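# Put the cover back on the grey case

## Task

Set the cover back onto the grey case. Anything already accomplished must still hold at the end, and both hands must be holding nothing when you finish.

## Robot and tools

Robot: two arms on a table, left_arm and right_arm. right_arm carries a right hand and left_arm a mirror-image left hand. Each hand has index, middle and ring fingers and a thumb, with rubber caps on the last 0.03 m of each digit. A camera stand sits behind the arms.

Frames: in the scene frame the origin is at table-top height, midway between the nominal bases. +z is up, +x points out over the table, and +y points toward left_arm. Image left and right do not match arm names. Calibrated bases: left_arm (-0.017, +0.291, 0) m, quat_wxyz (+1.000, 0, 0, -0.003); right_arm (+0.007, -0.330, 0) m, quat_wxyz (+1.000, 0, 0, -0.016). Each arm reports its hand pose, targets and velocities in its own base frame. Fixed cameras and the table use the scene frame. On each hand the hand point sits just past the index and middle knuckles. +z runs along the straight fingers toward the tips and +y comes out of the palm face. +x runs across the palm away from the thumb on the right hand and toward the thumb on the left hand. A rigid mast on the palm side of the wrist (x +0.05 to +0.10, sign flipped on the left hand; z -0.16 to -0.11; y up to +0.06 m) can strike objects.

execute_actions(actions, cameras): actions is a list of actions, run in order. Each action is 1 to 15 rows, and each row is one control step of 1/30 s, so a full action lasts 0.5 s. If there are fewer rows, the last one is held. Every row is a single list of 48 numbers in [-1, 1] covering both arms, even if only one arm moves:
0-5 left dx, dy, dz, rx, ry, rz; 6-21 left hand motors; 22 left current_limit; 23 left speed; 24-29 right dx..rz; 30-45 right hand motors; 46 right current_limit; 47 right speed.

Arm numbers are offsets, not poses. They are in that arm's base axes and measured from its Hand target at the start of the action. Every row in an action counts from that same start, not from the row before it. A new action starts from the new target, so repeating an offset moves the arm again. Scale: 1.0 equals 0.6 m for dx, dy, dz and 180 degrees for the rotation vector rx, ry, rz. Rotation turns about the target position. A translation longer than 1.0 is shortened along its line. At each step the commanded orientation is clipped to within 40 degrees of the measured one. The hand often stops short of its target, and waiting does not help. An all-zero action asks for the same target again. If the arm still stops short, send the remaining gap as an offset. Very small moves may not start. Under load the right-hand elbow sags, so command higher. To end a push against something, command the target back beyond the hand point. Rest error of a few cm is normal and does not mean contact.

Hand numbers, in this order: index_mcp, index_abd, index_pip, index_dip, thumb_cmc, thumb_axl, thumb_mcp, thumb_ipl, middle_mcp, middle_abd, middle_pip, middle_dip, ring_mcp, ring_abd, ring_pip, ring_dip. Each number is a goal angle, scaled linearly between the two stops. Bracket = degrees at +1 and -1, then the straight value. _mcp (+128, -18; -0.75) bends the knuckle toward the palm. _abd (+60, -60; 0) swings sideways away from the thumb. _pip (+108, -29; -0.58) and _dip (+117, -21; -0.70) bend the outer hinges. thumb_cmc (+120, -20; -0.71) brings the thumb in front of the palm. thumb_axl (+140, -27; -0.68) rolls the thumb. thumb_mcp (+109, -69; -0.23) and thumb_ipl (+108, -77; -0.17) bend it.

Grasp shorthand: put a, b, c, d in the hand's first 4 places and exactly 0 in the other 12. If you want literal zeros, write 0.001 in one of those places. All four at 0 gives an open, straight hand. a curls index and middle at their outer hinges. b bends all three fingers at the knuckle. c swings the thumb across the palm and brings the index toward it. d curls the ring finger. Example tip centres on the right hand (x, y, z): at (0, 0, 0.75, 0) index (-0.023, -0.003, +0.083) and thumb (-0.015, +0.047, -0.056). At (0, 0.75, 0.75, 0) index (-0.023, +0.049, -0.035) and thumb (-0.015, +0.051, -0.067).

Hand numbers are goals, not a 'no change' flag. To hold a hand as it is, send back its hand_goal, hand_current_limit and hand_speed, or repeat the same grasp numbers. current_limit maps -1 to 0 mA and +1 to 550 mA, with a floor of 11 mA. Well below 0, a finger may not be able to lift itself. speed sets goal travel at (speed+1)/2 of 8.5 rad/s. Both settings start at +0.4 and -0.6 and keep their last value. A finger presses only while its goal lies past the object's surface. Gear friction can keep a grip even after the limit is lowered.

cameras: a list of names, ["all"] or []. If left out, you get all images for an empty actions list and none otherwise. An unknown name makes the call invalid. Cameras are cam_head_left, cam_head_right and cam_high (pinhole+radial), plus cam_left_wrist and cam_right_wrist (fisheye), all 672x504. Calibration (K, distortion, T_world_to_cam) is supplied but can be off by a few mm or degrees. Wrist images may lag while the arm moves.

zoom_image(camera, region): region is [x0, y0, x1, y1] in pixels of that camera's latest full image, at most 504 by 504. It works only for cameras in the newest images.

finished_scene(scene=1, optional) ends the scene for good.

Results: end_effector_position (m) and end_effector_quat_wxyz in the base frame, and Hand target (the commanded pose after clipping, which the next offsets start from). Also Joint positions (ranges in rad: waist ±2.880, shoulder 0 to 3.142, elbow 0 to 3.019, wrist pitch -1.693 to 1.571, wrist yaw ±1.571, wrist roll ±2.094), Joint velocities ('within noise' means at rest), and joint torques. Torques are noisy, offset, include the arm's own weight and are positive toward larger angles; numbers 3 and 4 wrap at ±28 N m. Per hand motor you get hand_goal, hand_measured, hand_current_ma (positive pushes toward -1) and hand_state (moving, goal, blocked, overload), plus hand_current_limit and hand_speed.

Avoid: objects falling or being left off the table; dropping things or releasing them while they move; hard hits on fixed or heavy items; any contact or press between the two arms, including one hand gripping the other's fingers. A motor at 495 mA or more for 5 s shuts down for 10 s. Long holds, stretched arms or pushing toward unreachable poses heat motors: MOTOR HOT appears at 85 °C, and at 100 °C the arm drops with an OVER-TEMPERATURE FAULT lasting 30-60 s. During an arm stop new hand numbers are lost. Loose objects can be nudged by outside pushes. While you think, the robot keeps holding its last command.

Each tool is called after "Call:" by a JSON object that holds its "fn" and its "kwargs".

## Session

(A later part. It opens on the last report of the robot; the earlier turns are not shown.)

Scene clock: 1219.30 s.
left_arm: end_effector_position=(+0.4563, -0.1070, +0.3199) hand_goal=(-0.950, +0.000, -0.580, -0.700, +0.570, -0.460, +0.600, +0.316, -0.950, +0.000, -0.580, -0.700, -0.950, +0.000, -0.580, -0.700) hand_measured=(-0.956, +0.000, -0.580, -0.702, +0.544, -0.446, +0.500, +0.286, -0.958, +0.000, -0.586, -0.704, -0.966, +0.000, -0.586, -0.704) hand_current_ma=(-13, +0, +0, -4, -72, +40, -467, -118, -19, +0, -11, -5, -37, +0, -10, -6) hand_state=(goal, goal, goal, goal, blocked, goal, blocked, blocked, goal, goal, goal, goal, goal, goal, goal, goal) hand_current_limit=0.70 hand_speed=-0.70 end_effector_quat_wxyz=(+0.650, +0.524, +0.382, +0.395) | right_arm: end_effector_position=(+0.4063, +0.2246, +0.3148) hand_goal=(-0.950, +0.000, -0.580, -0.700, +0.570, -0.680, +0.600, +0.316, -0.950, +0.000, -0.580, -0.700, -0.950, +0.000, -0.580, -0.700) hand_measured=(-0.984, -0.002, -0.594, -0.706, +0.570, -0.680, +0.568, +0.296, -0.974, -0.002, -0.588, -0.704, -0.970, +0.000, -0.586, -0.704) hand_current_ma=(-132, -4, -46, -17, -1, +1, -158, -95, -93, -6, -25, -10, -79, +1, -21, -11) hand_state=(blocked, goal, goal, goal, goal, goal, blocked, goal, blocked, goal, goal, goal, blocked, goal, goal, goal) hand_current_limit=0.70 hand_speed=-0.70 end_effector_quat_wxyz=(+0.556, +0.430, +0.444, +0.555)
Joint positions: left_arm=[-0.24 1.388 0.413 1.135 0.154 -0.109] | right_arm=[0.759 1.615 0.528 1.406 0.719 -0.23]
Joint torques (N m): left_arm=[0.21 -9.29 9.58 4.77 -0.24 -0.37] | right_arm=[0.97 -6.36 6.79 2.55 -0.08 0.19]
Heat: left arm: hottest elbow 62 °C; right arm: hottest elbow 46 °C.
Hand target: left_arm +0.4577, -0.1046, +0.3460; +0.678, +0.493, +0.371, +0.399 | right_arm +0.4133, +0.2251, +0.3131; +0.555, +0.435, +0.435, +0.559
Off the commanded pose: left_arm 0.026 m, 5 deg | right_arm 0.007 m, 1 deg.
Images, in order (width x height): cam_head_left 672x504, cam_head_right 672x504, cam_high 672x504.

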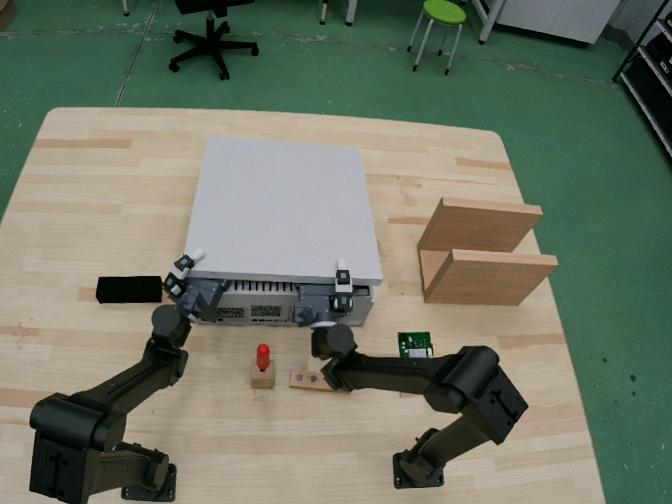

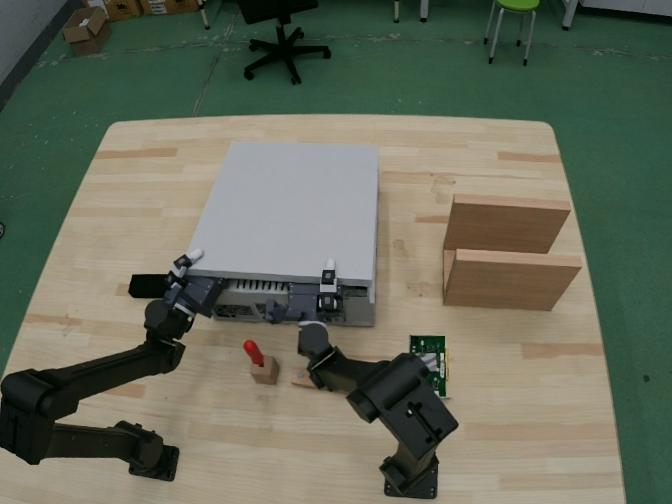

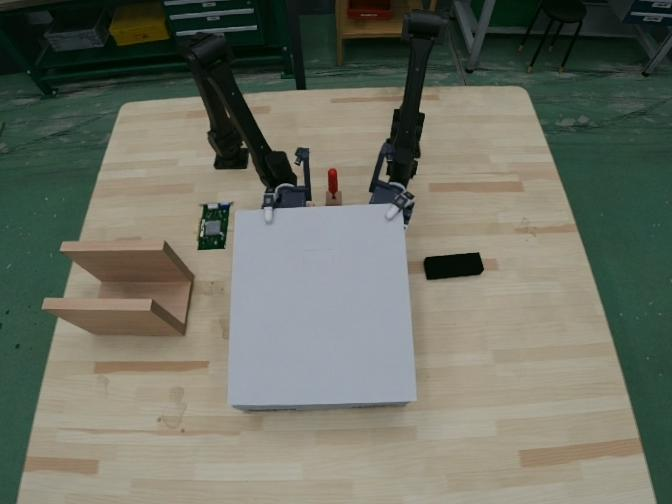

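Call:
{"fn": "execute_actions", "kwargs": {"actions": [[[-0.0067,-0.0025,-0.02,0,0,0.0028,-0.95,0,-0.58,-0.7,0.57,-0.46,0.6,0.317,-0.95,0,-0.58,-0.7,-0.95,0,-0.58,-0.7,0.7,-0.7,0.005,-0.0025,-0.005,0,0,0.0028,-0.95,0,-0.58,-0.7,0.57,-0.68,0.6,0.317,-0.95,0,-0.58,-0.7,-0.95,0,-0.58,-0.7,0.7,-0.7]]], "cameras": ["cam_high","cam_head_right","cam_head_left"]}}

Call:
{"fn": "zoom_image", "kwargs": {"camera": "cam_high", "region": [215, 370, 325, 430]}}

Call:
{"fn": "zoom_image", "kwargs": {"camera": "cam_high", "region": [320, 370, 430, 430]}}

Call:
{"fn": "zoom_image", "kwargs": {"camera": "cam_head_right", "region": [280, 240, 390, 330]}}

Call:
{"fn": "zoom_image", "kwargs": {"camera": "cam_head_right", "region": [180, 240, 290, 330]}}

Scene clock: 1314.63 s.
left_arm: end_effector_position=(+0.4556, -0.1086, +0.3170) hand_goal=(-0.950, +0.000, -0.580, -0.700, +0.570, -0.460, +0.600, +0.316, -0.950, +0.000, -0.580, -0.700, -0.950, +0.000, -0.580, -0.700) hand_measured=(-0.948, +0.000, -0.580, -0.702, +0.544, -0.450, +0.500, +0.286, -0.958, +0.000, -0.586, -0.704, -0.966, +0.000, -0.586, -0.704) hand_current_ma=(+3, +0, +0, -4, -72, +23, -468, -118, -19, +0, -11, -5, -37, +0, -10, -6) hand_state=(goal, goal, goal, goal, blocked, goal, blocked, blocked, goal, goal, goal, goal, goal, goal, goal, goal) hand_current_limit=0.70 hand_speed=-0.70 end_effector_quat_wxyz=(+0.652, +0.519, +0.378, +0.403) | right_arm: end_effector_position=(+0.4078, +0.2241, +0.3130) hand_goal=(-0.950, +0.000, -0.580, -0.700, +0.570, -0.680, +0.600, +0.316, -0.950, +0.000, -0.580, -0.700, -0.950, +0.000, -0.580, -0.700) hand_measured=(-0.984, -0.002, -0.594, -0.706, +0.570, -0.682, +0.568, +0.296, -0.974, -0.002, -0.588, -0.704, -0.970, +0.000, -0.586, -0.704) hand_current_ma=(-132, -4, -46, -17, -1, -5, -158, -95, -93, -6, -25, -10, -79, +1, -21, -11) hand_state=(blocked, goal, goal, goal, goal, goal, blocked, goal, blocked, goal, goal, goal, blocked, goal, goal, goal) hand_current_limit=0.70 hand_speed=-0.70 end_effector_quat_wxyz=(+0.554, +0.429, +0.444, +0.559)
Joint positions: left_arm=[-0.249 1.423 0.413 1.188 0.136 -0.101] | right_arm=[0.754 1.622 0.528 1.413 0.706 -0.223]
Joint torques (N m): left_arm=[0.03 -9.58 8.02 4.75 -0.34 -0.45] | right_arm=[0.62 -6.24 6.64 2.44 -0.27 0.21]
Heat: left arm: hottest elbow 58 °C; right arm: hottest elbow 44 °C.
Hand target: left_arm +0.4538, -0.1061, +0.3338; +0.676, +0.491, +0.373, +0.402 | right_arm +0.4163, +0.2236, +0.3101; +0.553, +0.433, +0.437, +0.562
Off the commanded pose: left_arm 0.017 m, 4 deg | right_arm 0.009 m, 1 deg.
Images, in order (width x height): cam_head_left 672x504, cam_head_right 672x504, cam_high 672x504.

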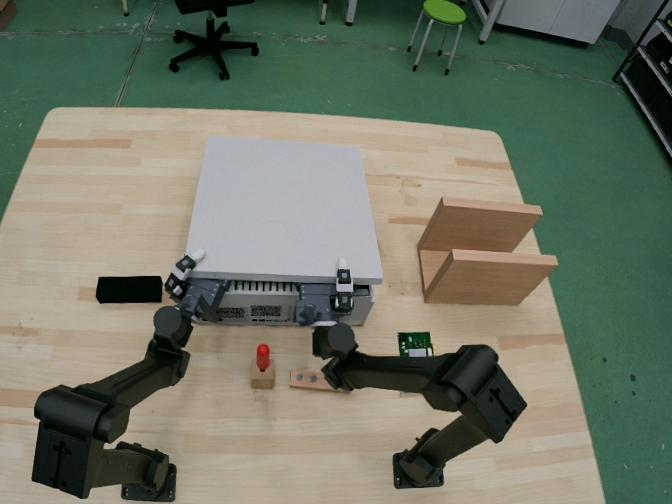

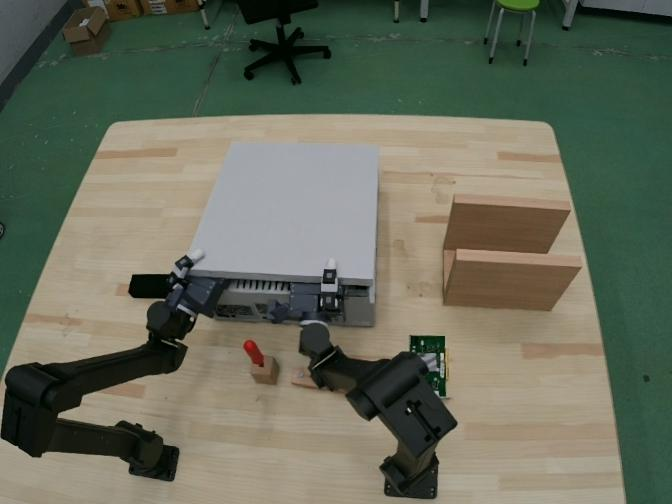

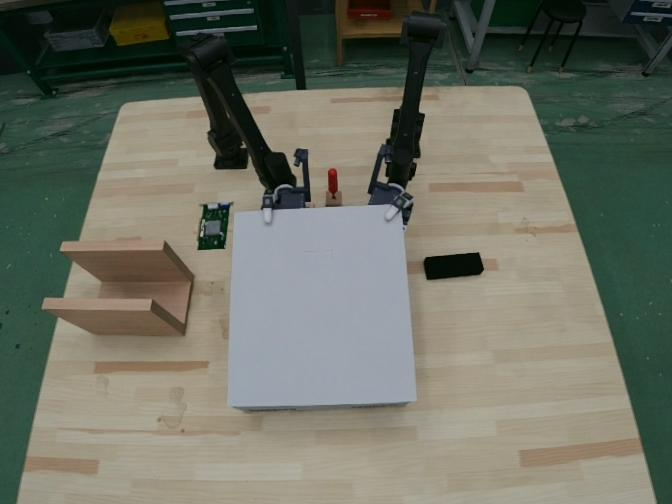

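Scaled by 4.582 from the camera's 672x504 image, which has a finer 960x720 frame.

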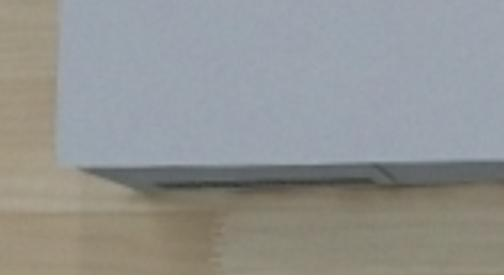

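Scaled by 4.582 from the camera's 672x504 image, which has a finer 960x720 frame.

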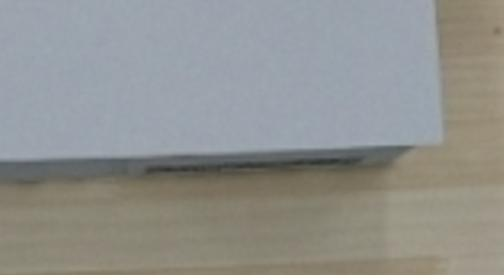

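Scaled by 4.582 from the camera's 672x504 image, which has a finer 960x720 frame.

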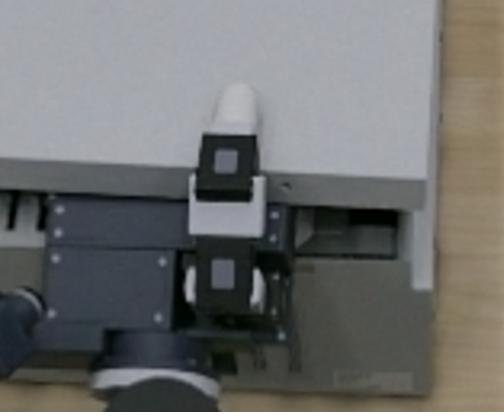

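Scaled by 4.582 from the camera's 672x504 image, which has a finer 960x720 frame.

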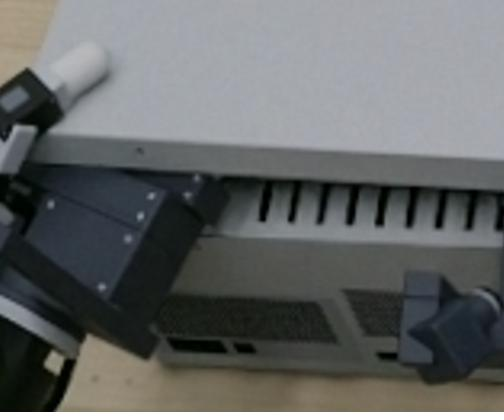

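Call:
{"fn": "execute_actions", "kwargs": {"actions": [[[0,0,-0.01,0,0,0,-0.95,0,-0.58,-0.7,0.57,-0.46,0.3,0.1,-0.95,0,-0.58,-0.7,-0.95,0,-0.58,-0.7,0.7,-0.7,0,0,0,0,0,0,-0.95,0,-0.58,-0.7,0.57,-0.68,0.6,0.317,-0.95,0,-0.58,-0.7,-0.95,0,-0.58,-0.7,0.7,-0.7]],[[0,0,-0.01,0,0,0,-0.95,0,-0.58,-0.7,0.57,-0.46,-0.23,-0.17,-0.95,0,-0.58,-0.7,-0.95,0,-0.58,-0.7,0.7,-0.7,0,0,0,0,0,0,-0.95,0,-0.58,-0.7,0.57,-0.68,0.6,0.317,-0.95,0,-0.58,-0.7,-0.95,0,-0.58,-0.7,0.7,-0.7]]], "cameras": ["cam_left_wrist","cam_head_right","cam_head_left"]}}

Scene clock: 1340.13 s.
left_arm: end_effector_position=(+0.4551, -0.1050, +0.3149) hand_goal=(-0.950, +0.000, -0.580, -0.700, +0.570, -0.460, -0.230, -0.170, -0.950, +0.000, -0.580, -0.700, -0.950, +0.000, -0.580, -0.700) hand_measured=(-0.950, +0.000, -0.580, -0.702, +0.568, -0.458, -0.228, -0.168, -0.958, +0.000, -0.586, -0.704, -0.966, +0.000, -0.586, -0.704) hand_current_ma=(+0, +0, +0, -4, -3, +3, +2, +3, -19, +0, -11, -5, -37, +0, -10, -6) hand_state=(goal, goal, goal, goal, goal, goal, goal, goal, goal, goal, goal, goal, goal, goal, goal, goal) hand_current_limit=0.70 hand_speed=-0.70 end_effector_quat_wxyz=(+0.663, +0.504, +0.378, +0.404) | right_arm: end_effector_position=(+0.4094, +0.2253, +0.3078) hand_goal=(-0.950, +0.000, -0.580, -0.700, +0.570, -0.680, +0.600, +0.316, -0.950, +0.000, -0.580, -0.700, -0.950, +0.000, -0.580, -0.700) hand_measured=(-0.982, -0.002, -0.594, -0.706, +0.570, -0.680, +0.592, +0.308, -0.974, -0.002, -0.588, -0.704, -0.970, +0.000, -0.586, -0.704) hand_current_ma=(-132, -5, -49, -17, -1, +2, -37, -33, -90, -6, -24, -10, -78, +1, -21, -11) hand_state=(blocked, goal, goal, goal, goal, goal, goal, goal, blocked, goal, goal, goal, blocked, goal, goal, goal) hand_current_limit=0.70 hand_speed=-0.70 end_effector_quat_wxyz=(+0.551, +0.430, +0.447, +0.558)
Joint positions: left_arm=[-0.249 1.462 0.413 1.257 0.128 -0.124] | right_arm=[0.754 1.634 0.528 1.413 0.704 -0.215]
Joint torques (N m): left_arm=[-0.09 -8.94 7.09 4.15 -0.08 -0.17] | right_arm=[0.56 -7 6.67 2.45 -0.18 0.12]
Heat: left arm: hottest elbow 56 °C; right arm: hottest elbow 44 °C.
Hand target: left_arm +0.4538, -0.1060, +0.3219; +0.676, +0.491, +0.374, +0.402 | right_arm +0.4163, +0.2237, +0.3101; +0.553, +0.433, +0.437, +0.562
Off the commanded pose: left_arm 0.007 m, 2 deg | right_arm 0.007 m, 1 deg.
camera_calibration:
cam_left_wrist: T_world_to_cam=[[-0.206029, -0.842202, -0.498245, 0.131009], [-0.374867, 0.538255, -0.754822, 0.421278], [0.903895, 0.0312603, -0.42661, -0.142465], [0, 0, 0, 1]] pos_world=[0.313689, -0.111965, 0.322487]
Images, in order (width x height): cam_head_left 672x504, cam_head_right 672x504, cam_left_wrist 672x504.

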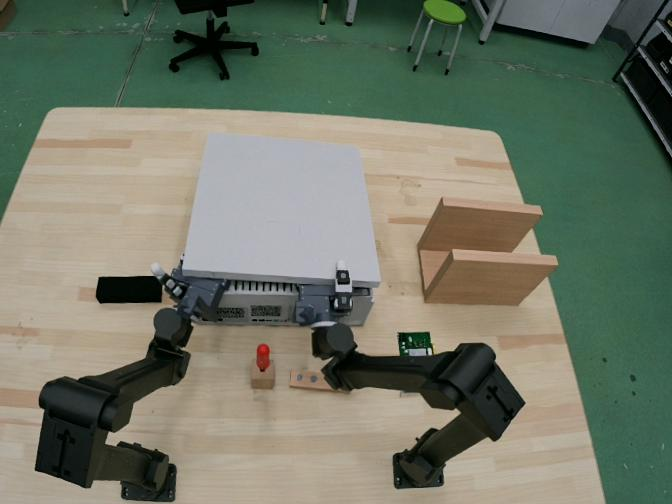

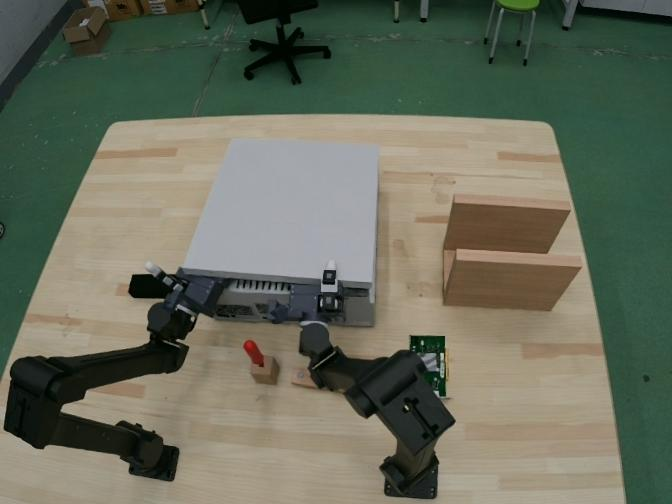

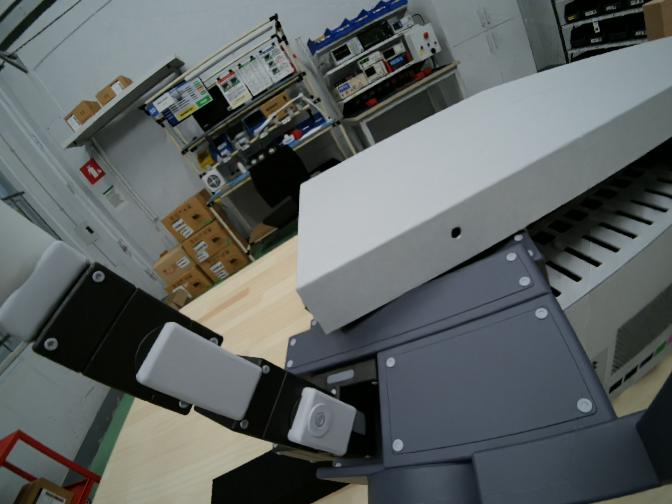

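Call:
{"fn": "execute_actions", "kwargs": {"actions": [[[0,0,-0.012,0.0083,0.0206,0,-0.95,0,-0.58,-0.7,0.57,-0.46,-0.23,-0.17,-0.95,0,-0.58,-0.7,-0.95,0,-0.58,-0.7,0.7,-0.7,0,0,0,0,0,0,-0.95,0,-0.58,-0.7,0.57,-0.68,0.6,0.317,-0.95,0,-0.58,-0.7,-0.95,0,-0.58,-0.7,0.7,-0.7]],[[0,0,-0.012,0.0083,0.0206,0,-0.95,0,-0.58,-0.7,0.57,-0.46,-0.23,-0.17,-0.95,0,-0.58,-0.7,-0.95,0,-0.58,-0.7,0.7,-0.7,0,0,0,0,0,0,-0.95,0,-0.58,-0.7,0.57,-0.68,0.6,0.317,-0.95,0,-0.58,-0.7,-0.95,0,-0.58,-0.7,0.7,-0.7]]], "cameras": ["cam_left_wrist","cam_head_right","cam_head_left"]}}

Call:
{"fn": "zoom_image", "kwargs": {"camera": "cam_head_left", "region": [150, 230, 270, 340]}}

Scene clock: 1347.80 s.
left_arm: end_effector_position=(+0.4577, -0.1064, +0.3151) hand_goal=(-0.950, +0.000, -0.580, -0.700, +0.570, -0.460, -0.230, -0.170, -0.950, +0.000, -0.580, -0.700, -0.950, +0.000, -0.580, -0.700) hand_measured=(-0.910, +0.000, -0.580, -0.702, +0.568, -0.458, -0.228, -0.168, -0.958, +0.000, -0.586, -0.704, -0.966, +0.000, -0.586, -0.704) hand_current_ma=(+129, +0, +0, -4, -3, +3, +2, +3, -19, +0, -11, -5, -37, +0, -10, -6) hand_state=(blocked, goal, goal, goal, goal, goal, goal, goal, goal, goal, goal, goal, goal, goal, goal, goal) hand_current_limit=0.70 hand_speed=-0.70 end_effector_quat_wxyz=(+0.641, +0.528, +0.398, +0.390) | right_arm: end_effector_position=(+0.4094, +0.2250, +0.3077) hand_goal=(-0.950, +0.000, -0.580, -0.700, +0.570, -0.680, +0.600, +0.316, -0.950, +0.000, -0.580, -0.700, -0.950, +0.000, -0.580, -0.700) hand_measured=(-0.982, -0.002, -0.594, -0.706, +0.570, -0.682, +0.592, +0.308, -0.974, -0.002, -0.588, -0.704, -0.970, +0.000, -0.586, -0.704) hand_current_ma=(-130, -5, -46, -17, -1, -5, -36, -33, -89, -6, -24, -10, -78, +1, -21, -11) hand_state=(blocked, goal, goal, goal, goal, goal, goal, goal, blocked, goal, goal, goal, blocked, goal, goal, goal) hand_current_limit=0.70 hand_speed=-0.70 end_effector_quat_wxyz=(+0.551, +0.431, +0.447, +0.558)
Joint positions: left_arm=[-0.249 1.369 0.41 1.086 0.128 -0.115] | right_arm=[0.754 1.634 0.528 1.413 0.705 -0.215]
Joint torques (N m): left_arm=[0.32 -9.76 5.7 2.04 0.25 -0.08] | right_arm=[0.56 -6.95 6.63 2.48 -0.23 0.11]
Heat: left arm: hottest elbow 55 °C; right arm: hottest elbow 44 °C.
Hand target: left_arm +0.4538, -0.1060, +0.3075; +0.638, +0.534, +0.406, +0.379 | right_arm +0.4163, +0.2237, +0.3101; +0.553, +0.433, +0.437, +0.562
Off the commanded pose: left_arm 0.009 m, 2 deg | right_arm 0.007 m, 1 deg.
camera_calibration:
cam_left_wrist: T_world_to_cam=[[-0.243551, -0.828382, -0.504446, 0.151082], [-0.431322, 0.558354, -0.708662, 0.436661], [0.868703, 0.0449836, -0.493287, -0.10613], [0, 0, 0, 1]] pos_world=[0.317333, -0.113884, 0.333306]
Images, in order (width x height): cam_head_left 672x504, cam_head_right 672x504, cam_left_wrist 672x504.

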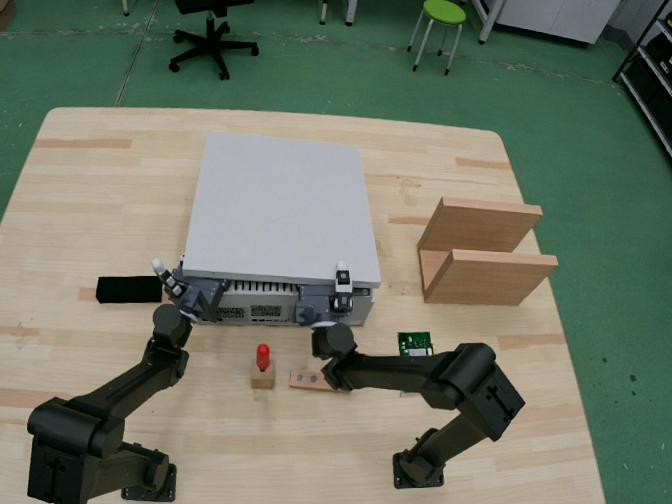

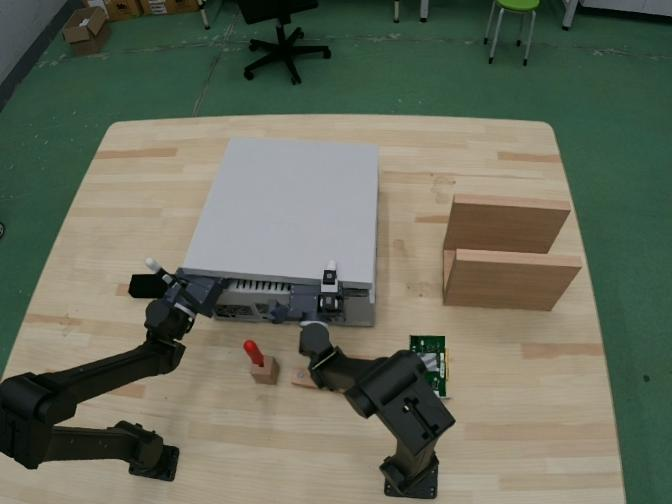

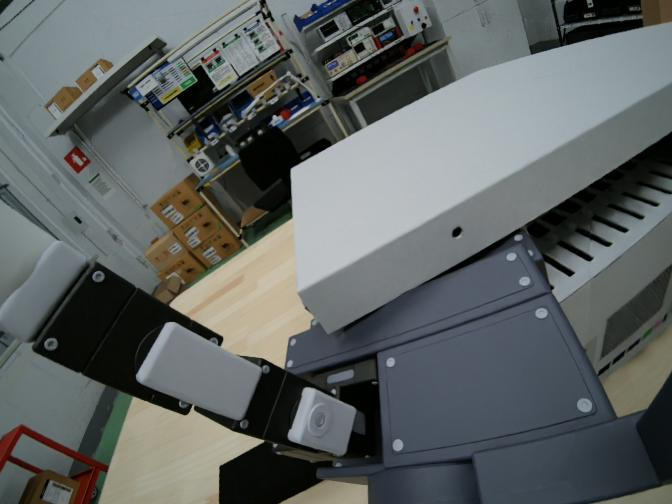

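Scaled by 4.200 from the camera's 672x504 image, which has a finer 960x720 frame.

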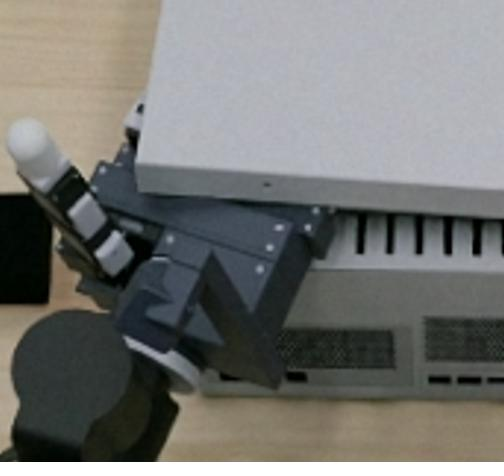

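Call:
{"fn": "execute_actions", "kwargs": {"actions": [[[-0.025,0,-0.008,0.0055,0.0137,0,-0.95,0,-0.58,-0.7,0.57,-0.46,-0.23,-0.17,-0.95,0,-0.58,-0.7,-0.95,0,-0.58,-0.7,0.7,-0.7,0,0,0,0,0,0,-0.95,0,-0.58,-0.7,0.57,-0.68,0.6,0.317,-0.95,0,-0.58,-0.7,-0.95,0,-0.58,-0.7,0.7,-0.7]],[[-0.025,0,-0.004,0.0055,0.0137,0,-0.95,0,-0.58,-0.7,0.57,-0.46,-0.23,-0.17,-0.95,0,-0.58,-0.7,-0.95,0,-0.58,-0.7,0.7,-0.7,0,0,0,0,0,0,-0.95,0,-0.58,-0.7,0.57,-0.68,0.6,0.317,-0.95,0,-0.58,-0.7,-0.95,0,-0.58,-0.7,0.7,-0.7]]], "cameras": ["cam_left_wrist","cam_head_right","cam_head_left","cam_high"]}}

Call:
{"fn": "zoom_image", "kwargs": {"camera": "cam_head_left", "region": [150, 230, 270, 340]}}

Scene clock: 1364.87 s.
left_arm: end_effector_position=(+0.4455, -0.1011, +0.3163) hand_goal=(-0.950, +0.000, -0.580, -0.700, +0.570, -0.460, -0.230, -0.170, -0.950, +0.000, -0.580, -0.700, -0.950, +0.000, -0.580, -0.700) hand_measured=(-0.898, +0.000, -0.580, -0.702, +0.568, -0.458, -0.228, -0.168, -0.958, +0.000, -0.586, -0.704, -0.966, +0.000, -0.586, -0.704) hand_current_ma=(+173, +0, +0, -4, -3, +3, +2, +3, -19, +0, -11, -5, -37, +0, -10, -6) hand_state=(blocked, goal, goal, goal, goal, goal, goal, goal, goal, goal, goal, goal, goal, goal, goal, goal) hand_current_limit=0.70 hand_speed=-0.70 end_effector_quat_wxyz=(+0.604, +0.550, +0.423, +0.392) | right_arm: end_effector_position=(+0.4060, +0.2190, +0.3085) hand_goal=(-0.950, +0.000, -0.580, -0.700, +0.570, -0.680, +0.600, +0.316, -0.950, +0.000, -0.580, -0.700, -0.950, +0.000, -0.580, -0.700) hand_measured=(-0.982, +0.000, -0.592, -0.706, +0.570, -0.690, +0.582, +0.304, -0.972, -0.002, -0.588, -0.704, -0.970, +0.000, -0.586, -0.704) hand_current_ma=(-124, -2, -43, -16, -1, -36, -84, -52, -87, -6, -24, -9, -77, +1, -21, -11) hand_state=(blocked, goal, goal, goal, goal, goal, goal, goal, blocked, goal, goal, goal, blocked, goal, goal, goal) hand_current_limit=0.70 hand_speed=-0.70 end_effector_quat_wxyz=(+0.554, +0.436, +0.437, +0.559)
Joint positions: left_arm=[-0.255 1.222 0.379 0.88 0.085 -0.084] | right_arm=[0.754 1.634 0.52 1.436 0.721 -0.215]
Joint torques (N m): left_arm=[-0.79 -11.11 3.07 2.74 1.08 -0.25] | right_arm=[0.56 -6.95 7.05 1.59 -0.82 0.11]
Heat: left arm: hottest elbow 52 °C; right arm: hottest elbow 44 °C.
Hand target: left_arm +0.4237, -0.1060, +0.3003; +0.610, +0.560, +0.426, +0.363 | right_arm +0.4162, +0.2236, +0.3100; +0.553, +0.433, +0.437, +0.562
Off the commanded pose: left_arm 0.027 m, 4 deg | right_arm 0.011 m, 0 deg.
camera_calibration:
cam_left_wrist: T_world_to_cam=[[-0.250885, -0.813119, -0.525256, 0.16454], [-0.505363, 0.572816, -0.645361, 0.443676], [0.82563, 0.103534, -0.554631, -0.050664], [0, 0, 0, 1]] pos_world=[0.307328, -0.115109, 0.344657]
Images, in order (width x height): cam_head_left 672x504, cam_head_right 672x504, cam_high 672x504, cam_left_wrist 672x504.

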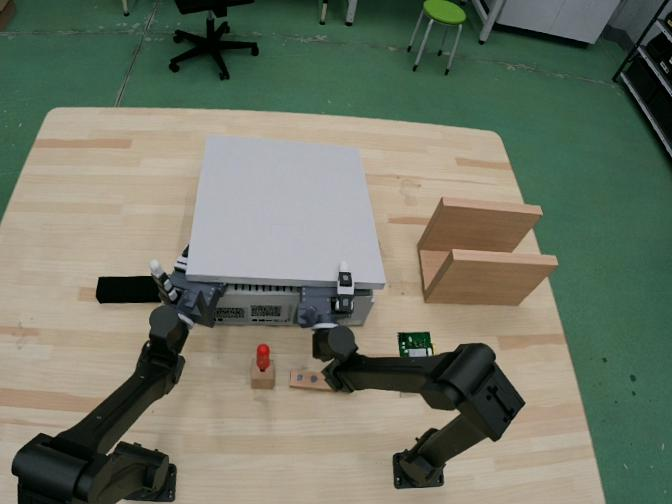

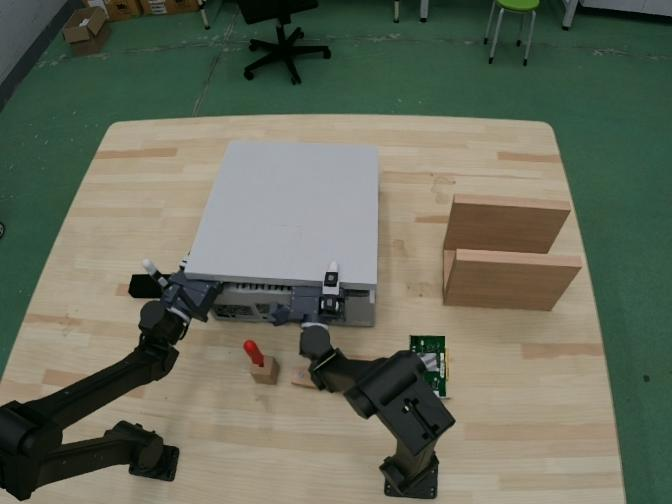

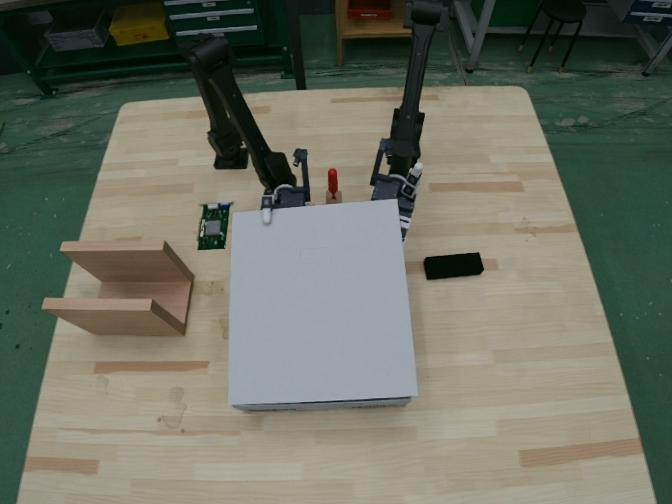

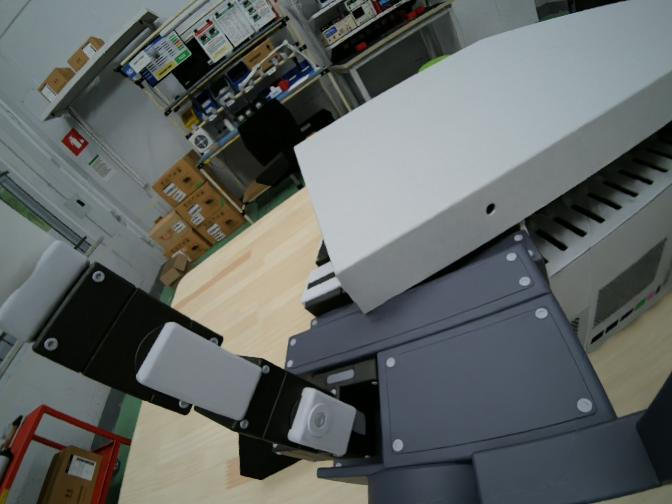

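Scaled by 4.200 from the camera's 672x504 image, which has a finer 960x720 frame.

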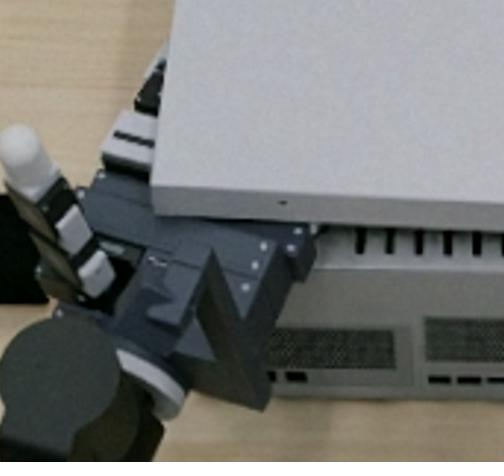

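Call:
{"fn": "zoom_image", "kwargs": {"camera": "cam_left_wrist", "region": [230, 130, 480, 320]}}

Call:
{"fn": "zoom_image", "kwargs": {"camera": "cam_high", "region": [360, 170, 460, 270]}}

Call:
{"fn": "zoom_image", "kwargs": {"camera": "cam_head_right", "region": [160, 230, 280, 340]}}

Scaled by 2.016 from the camera's 672x504 image, which has a finer 960x720 frame.

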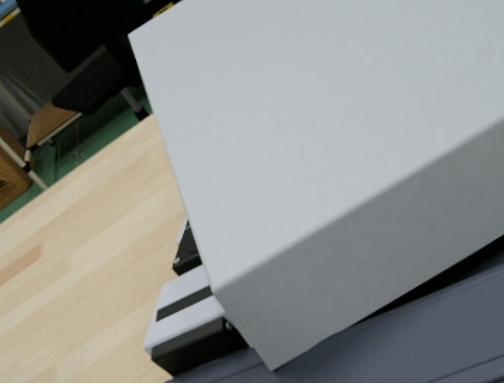

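Scaled by 5.040 from the camera's 672x504 image, which has a finer 960x720 frame.

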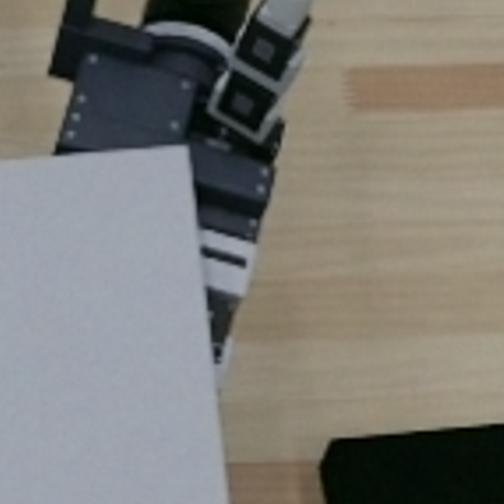

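Scaled by 4.200 from the camera's 672x504 image, which has a finer 960x720 frame.

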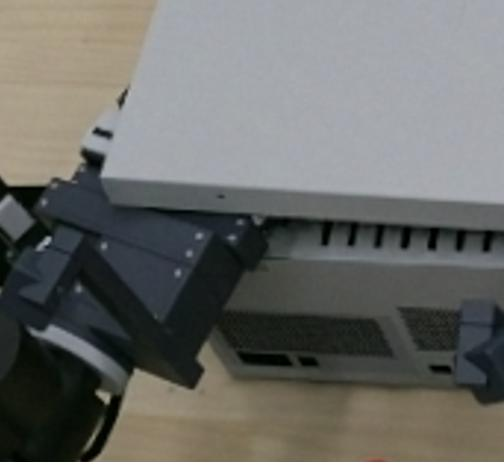

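Call:
{"fn": "execute_actions", "kwargs": {"actions": [[[0.038,0.005,-0.025,0,0,0,-0.95,0,-0.58,-0.7,0.57,-0.46,-0.23,-0.17,-0.95,0,-0.58,-0.7,-0.95,0,-0.58,-0.7,0.7,-0.7,0,0,0,0,0,0,-0.95,0,-0.58,-0.7,0.57,-0.68,0.6,0.317,-0.95,0,-0.58,-0.7,-0.95,0,-0.58,-0.7,0.7,-0.7]]], "cameras": ["cam_left_wrist","cam_head_right","cam_head_left"]}}

Call:
{"fn": "zoom_image", "kwargs": {"camera": "cam_head_left", "region": [150, 230, 270, 340]}}

Call:
{"fn": "zoom_image", "kwargs": {"camera": "cam_left_wrist", "region": [280, 180, 630, 400]}}

Scene clock: 1386.60 s.
left_arm: end_effector_position=(+0.4470, -0.1008, +0.3149) hand_goal=(-0.950, +0.000, -0.580, -0.700, +0.570, -0.460, -0.230, -0.170, -0.950, +0.000, -0.580, -0.700, -0.950, +0.000, -0.580, -0.700) hand_measured=(-0.898, +0.000, -0.580, -0.702, +0.568, -0.458, -0.228, -0.168, -0.958, +0.000, -0.586, -0.704, -0.966, +0.000, -0.586, -0.704) hand_current_ma=(+173, +0, +0, -4, -3, +3, +2, +3, -19, +0, -11, -5, -37, +0, -10, -6) hand_state=(blocked, goal, goal, goal, goal, goal, goal, goal, goal, goal, goal, goal, goal, goal, goal, goal) hand_current_limit=0.70 hand_speed=-0.70 end_effector_quat_wxyz=(+0.617, +0.545, +0.408, +0.394) | right_arm: end_effector_position=(+0.4059, +0.2198, +0.3087) hand_goal=(-0.950, +0.000, -0.580, -0.700, +0.570, -0.680, +0.600, +0.316, -0.950, +0.000, -0.580, -0.700, -0.950, +0.000, -0.580, -0.700) hand_measured=(-0.982, -0.002, -0.594, -0.706, +0.570, -0.690, +0.582, +0.304, -0.972, -0.002, -0.588, -0.704, -0.970, +0.000, -0.586, -0.704) hand_current_ma=(-124, -6, -44, -16, -1, -37, -84, -53, -87, -6, -24, -9, -77, +1, -21, -11) hand_state=(blocked, goal, goal, goal, goal, goal, goal, goal, blocked, goal, goal, goal, blocked, goal, goal, goal) hand_current_limit=0.70 hand_speed=-0.70 end_effector_quat_wxyz=(+0.553, +0.434, +0.439, +0.560)
Joint positions: left_arm=[-0.24 1.273 0.378 0.967 0.12 -0.084] | right_arm=[0.754 1.634 0.52 1.436 0.716 -0.215]
Joint torques (N m): left_arm=[0.15 -5.25 5.2 2.65 0.84 -0.28] | right_arm=[0.5 -6.95 7.05 1.61 -0.64 0.11]
Heat: left arm: hottest elbow 48 °C; right arm: hottest elbow 43 °C.
Hand target: left_arm +0.4465, -0.1031, +0.2853; +0.611, +0.560, +0.426, +0.363 | right_arm +0.4162, +0.2237, +0.3100; +0.553, +0.433, +0.437, +0.562
Off the commanded pose: left_arm 0.030 m, 4 deg | right_arm 0.011 m, 0 deg.
camera_calibration:
cam_left_wrist: T_world_to_cam=[[-0.248993, -0.811637, -0.528439, 0.164775], [-0.471619, 0.578172, -0.665802, 0.435247], [0.845918, 0.0834421, -0.526744, -0.0725031], [0, 0, 0, 1]] pos_world=[0.30763, -0.11186, 0.338672]
Images, in order (width x height): cam_head_left 672x504, cam_head_right 672x504, cam_left_wrist 672x504.

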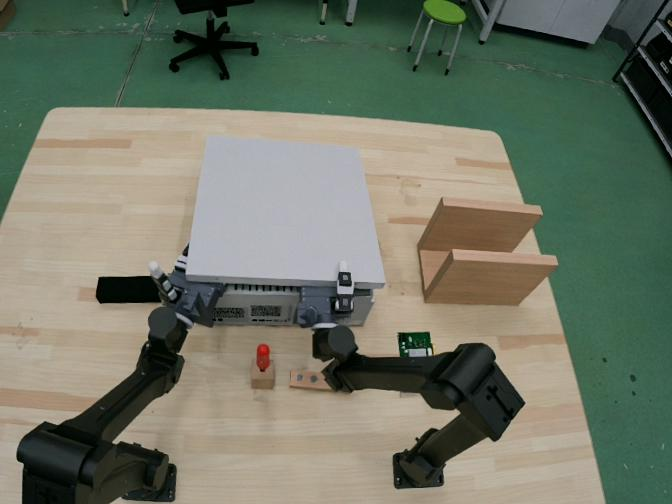

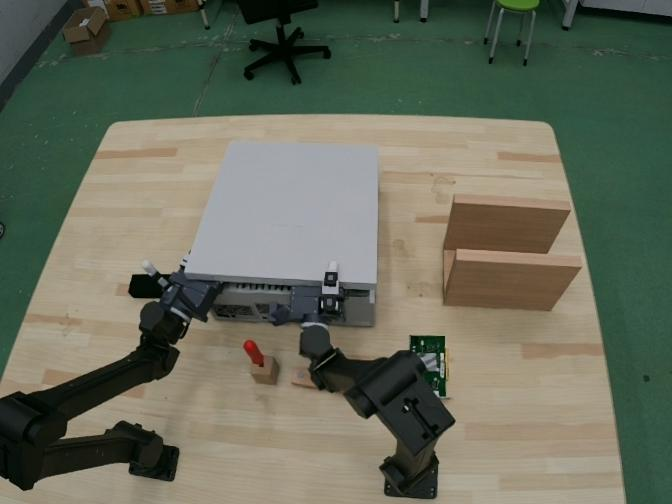

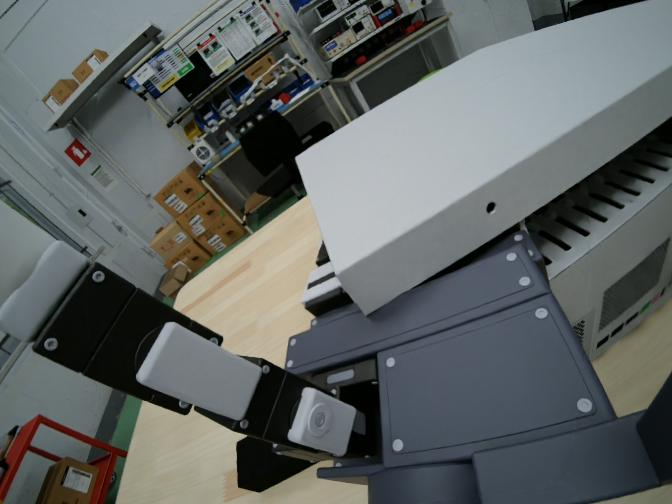

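Scaled by 4.200 from the camera's 672x504 image, which has a finer 960x720 frame.

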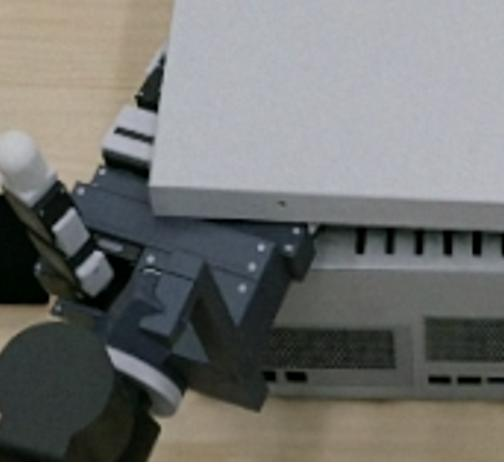

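Scaled by 1.440 from the camera's 672x504 image, which has a finer 960x720 frame.

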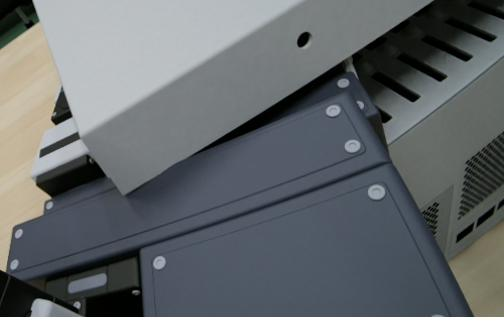

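Call:
{"fn": "execute_actions", "kwargs": {"actions": [[[0,0,0.035,0,0,0,-0.95,0,-0.58,-0.7,0.57,-0.46,-0.23,-0.17,-0.95,0,-0.58,-0.7,-0.95,0,-0.58,-0.7,0.7,-0.7,0,0,0.025,0,0,0,-0.95,0,-0.58,-0.7,0.57,-0.68,0.6,0.317,-0.95,0,-0.58,-0.7,-0.95,0,-0.58,-0.7,0.7,-0.7]],[[0,0,0,0,0,0,-0.95,0,-0.58,-0.7,0.57,-0.46,-0.23,-0.17,-0.95,0,-0.58,-0.7,-0.95,0,-0.58,-0.7,0.7,-0.7,0,0,0.025,0,0,0,-0.95,0,-0.58,-0.7,0.57,-0.68,0.6,0.317,-0.95,0,-0.58,-0.7,-0.95,0,-0.58,-0.7,0.7,-0.7]]], "cameras": ["cam_left_wrist","cam_head_right","cam_head_left"]}}

Call:
{"fn": "zoom_image", "kwargs": {"camera": "cam_left_wrist", "region": [280, 180, 630, 400]}}

Scene clock: 1394.70 s.
left_arm: end_effector_position=(+0.4476, -0.1015, +0.3169) hand_goal=(-0.950, +0.000, -0.580, -0.700, +0.570, -0.460, -0.230, -0.170, -0.950, +0.000, -0.580, -0.700, -0.950, +0.000, -0.580, -0.700) hand_measured=(-0.890, +0.000, -0.580, -0.702, +0.568, -0.458, -0.228, -0.168, -0.958, +0.000, -0.586, -0.704, -0.966, +0.000, -0.586, -0.704) hand_current_ma=(+206, +0, +0, -4, -3, +3, +2, +3, -19, +0, -11, -5, -37, +0, -10, -6) hand_state=(blocked, goal, goal, goal, goal, goal, goal, goal, goal, goal, goal, goal, goal, goal, goal, goal) hand_current_limit=0.70 hand_speed=-0.70 end_effector_quat_wxyz=(+0.610, +0.554, +0.415, +0.385) | right_arm: end_effector_position=(+0.4080, +0.2229, +0.3210) hand_goal=(-0.950, +0.000, -0.580, -0.700, +0.570, -0.680, +0.600, +0.316, -0.950, +0.000, -0.580, -0.700, -0.950, +0.000, -0.580, -0.700) hand_measured=(-0.982, -0.002, -0.596, -0.704, +0.570, -0.688, +0.580, +0.304, -0.974, -0.002, -0.590, -0.704, -0.970, +0.000, -0.586, -0.704) hand_current_ma=(-131, -6, -52, -15, -1, -32, -91, -55, -92, -5, -30, -9, -75, +1, -20, -11) hand_state=(blocked, goal, goal, goal, goal, goal, goal, goal, blocked, goal, goal, goal, goal, goal, goal, goal) hand_current_limit=0.70 hand_speed=-0.70 end_effector_quat_wxyz=(+0.552, +0.432, +0.456, +0.549)
Joint positions: left_arm=[-0.239 1.229 0.384 0.886 0.125 -0.085] | right_arm=[0.754 1.56 0.52 1.321 0.71 -0.215]
Joint torques (N m): left_arm=[0.21 -7.94 7.02 1.84 0.69 -0.26] | right_arm=[0.56 -8.41 8.5 1.66 -0.38 0.11]
Heat: left arm: hottest elbow 47 °C; right arm: hottest elbow 43 °C.
Hand target: left_arm +0.4466, -0.1030, +0.3063; +0.611, +0.560, +0.426, +0.363 | right_arm +0.4162, +0.2237, +0.3400; +0.553, +0.433, +0.437, +0.562
Off the commanded pose: left_arm 0.011 m, 3 deg | right_arm 0.021 m, 3 deg.
camera_calibration:
cam_left_wrist: T_world_to_cam=[[-0.269096, -0.806925, -0.525793, 0.17396], [-0.489321, 0.584768, -0.647002, 0.439888], [0.829549, 0.0831756, -0.552204, -0.0565469], [0, 0, 0, 1]] pos_world=[0.308967, -0.112156, 0.34485]
Images, in order (width x height): cam_head_left 672x504, cam_head_right 672x504, cam_left_wrist 672x504.

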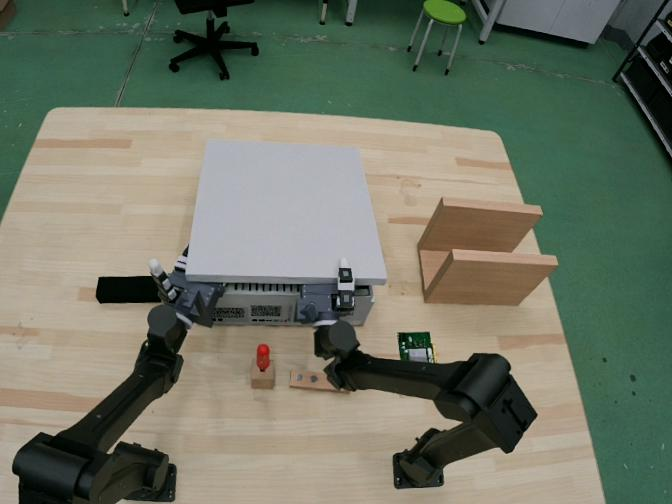

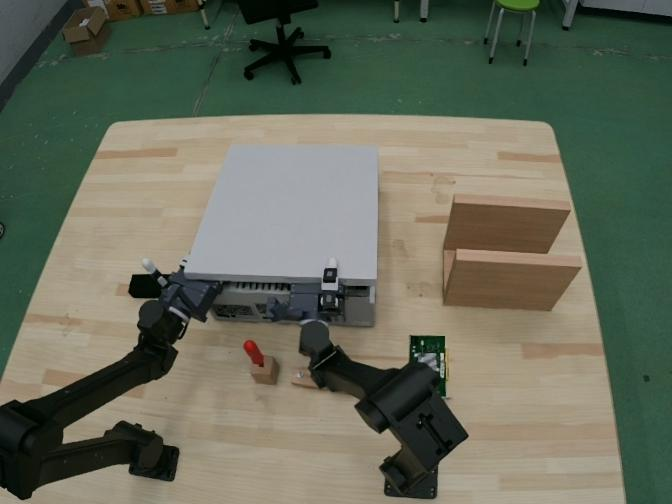

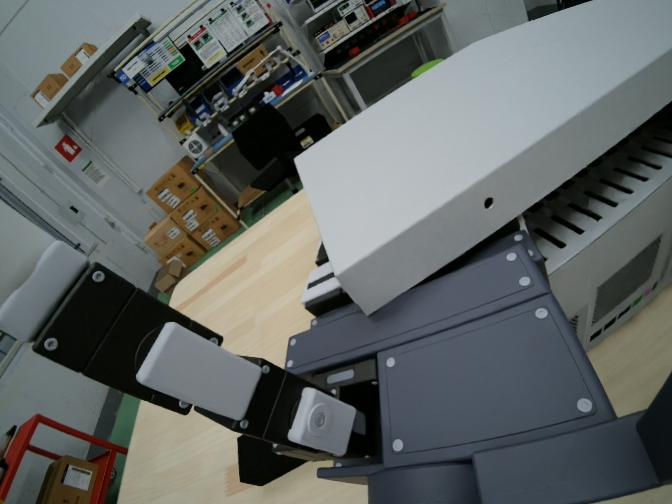

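Scaled by 1.440 from the camera's 672x504 image, which has a finer 960x720 frame.

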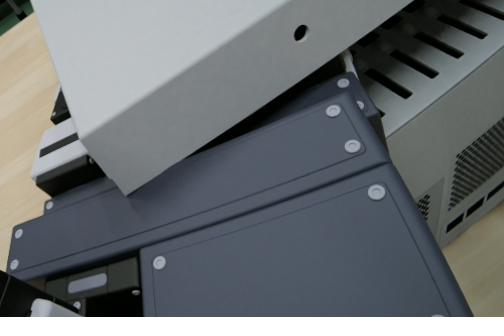

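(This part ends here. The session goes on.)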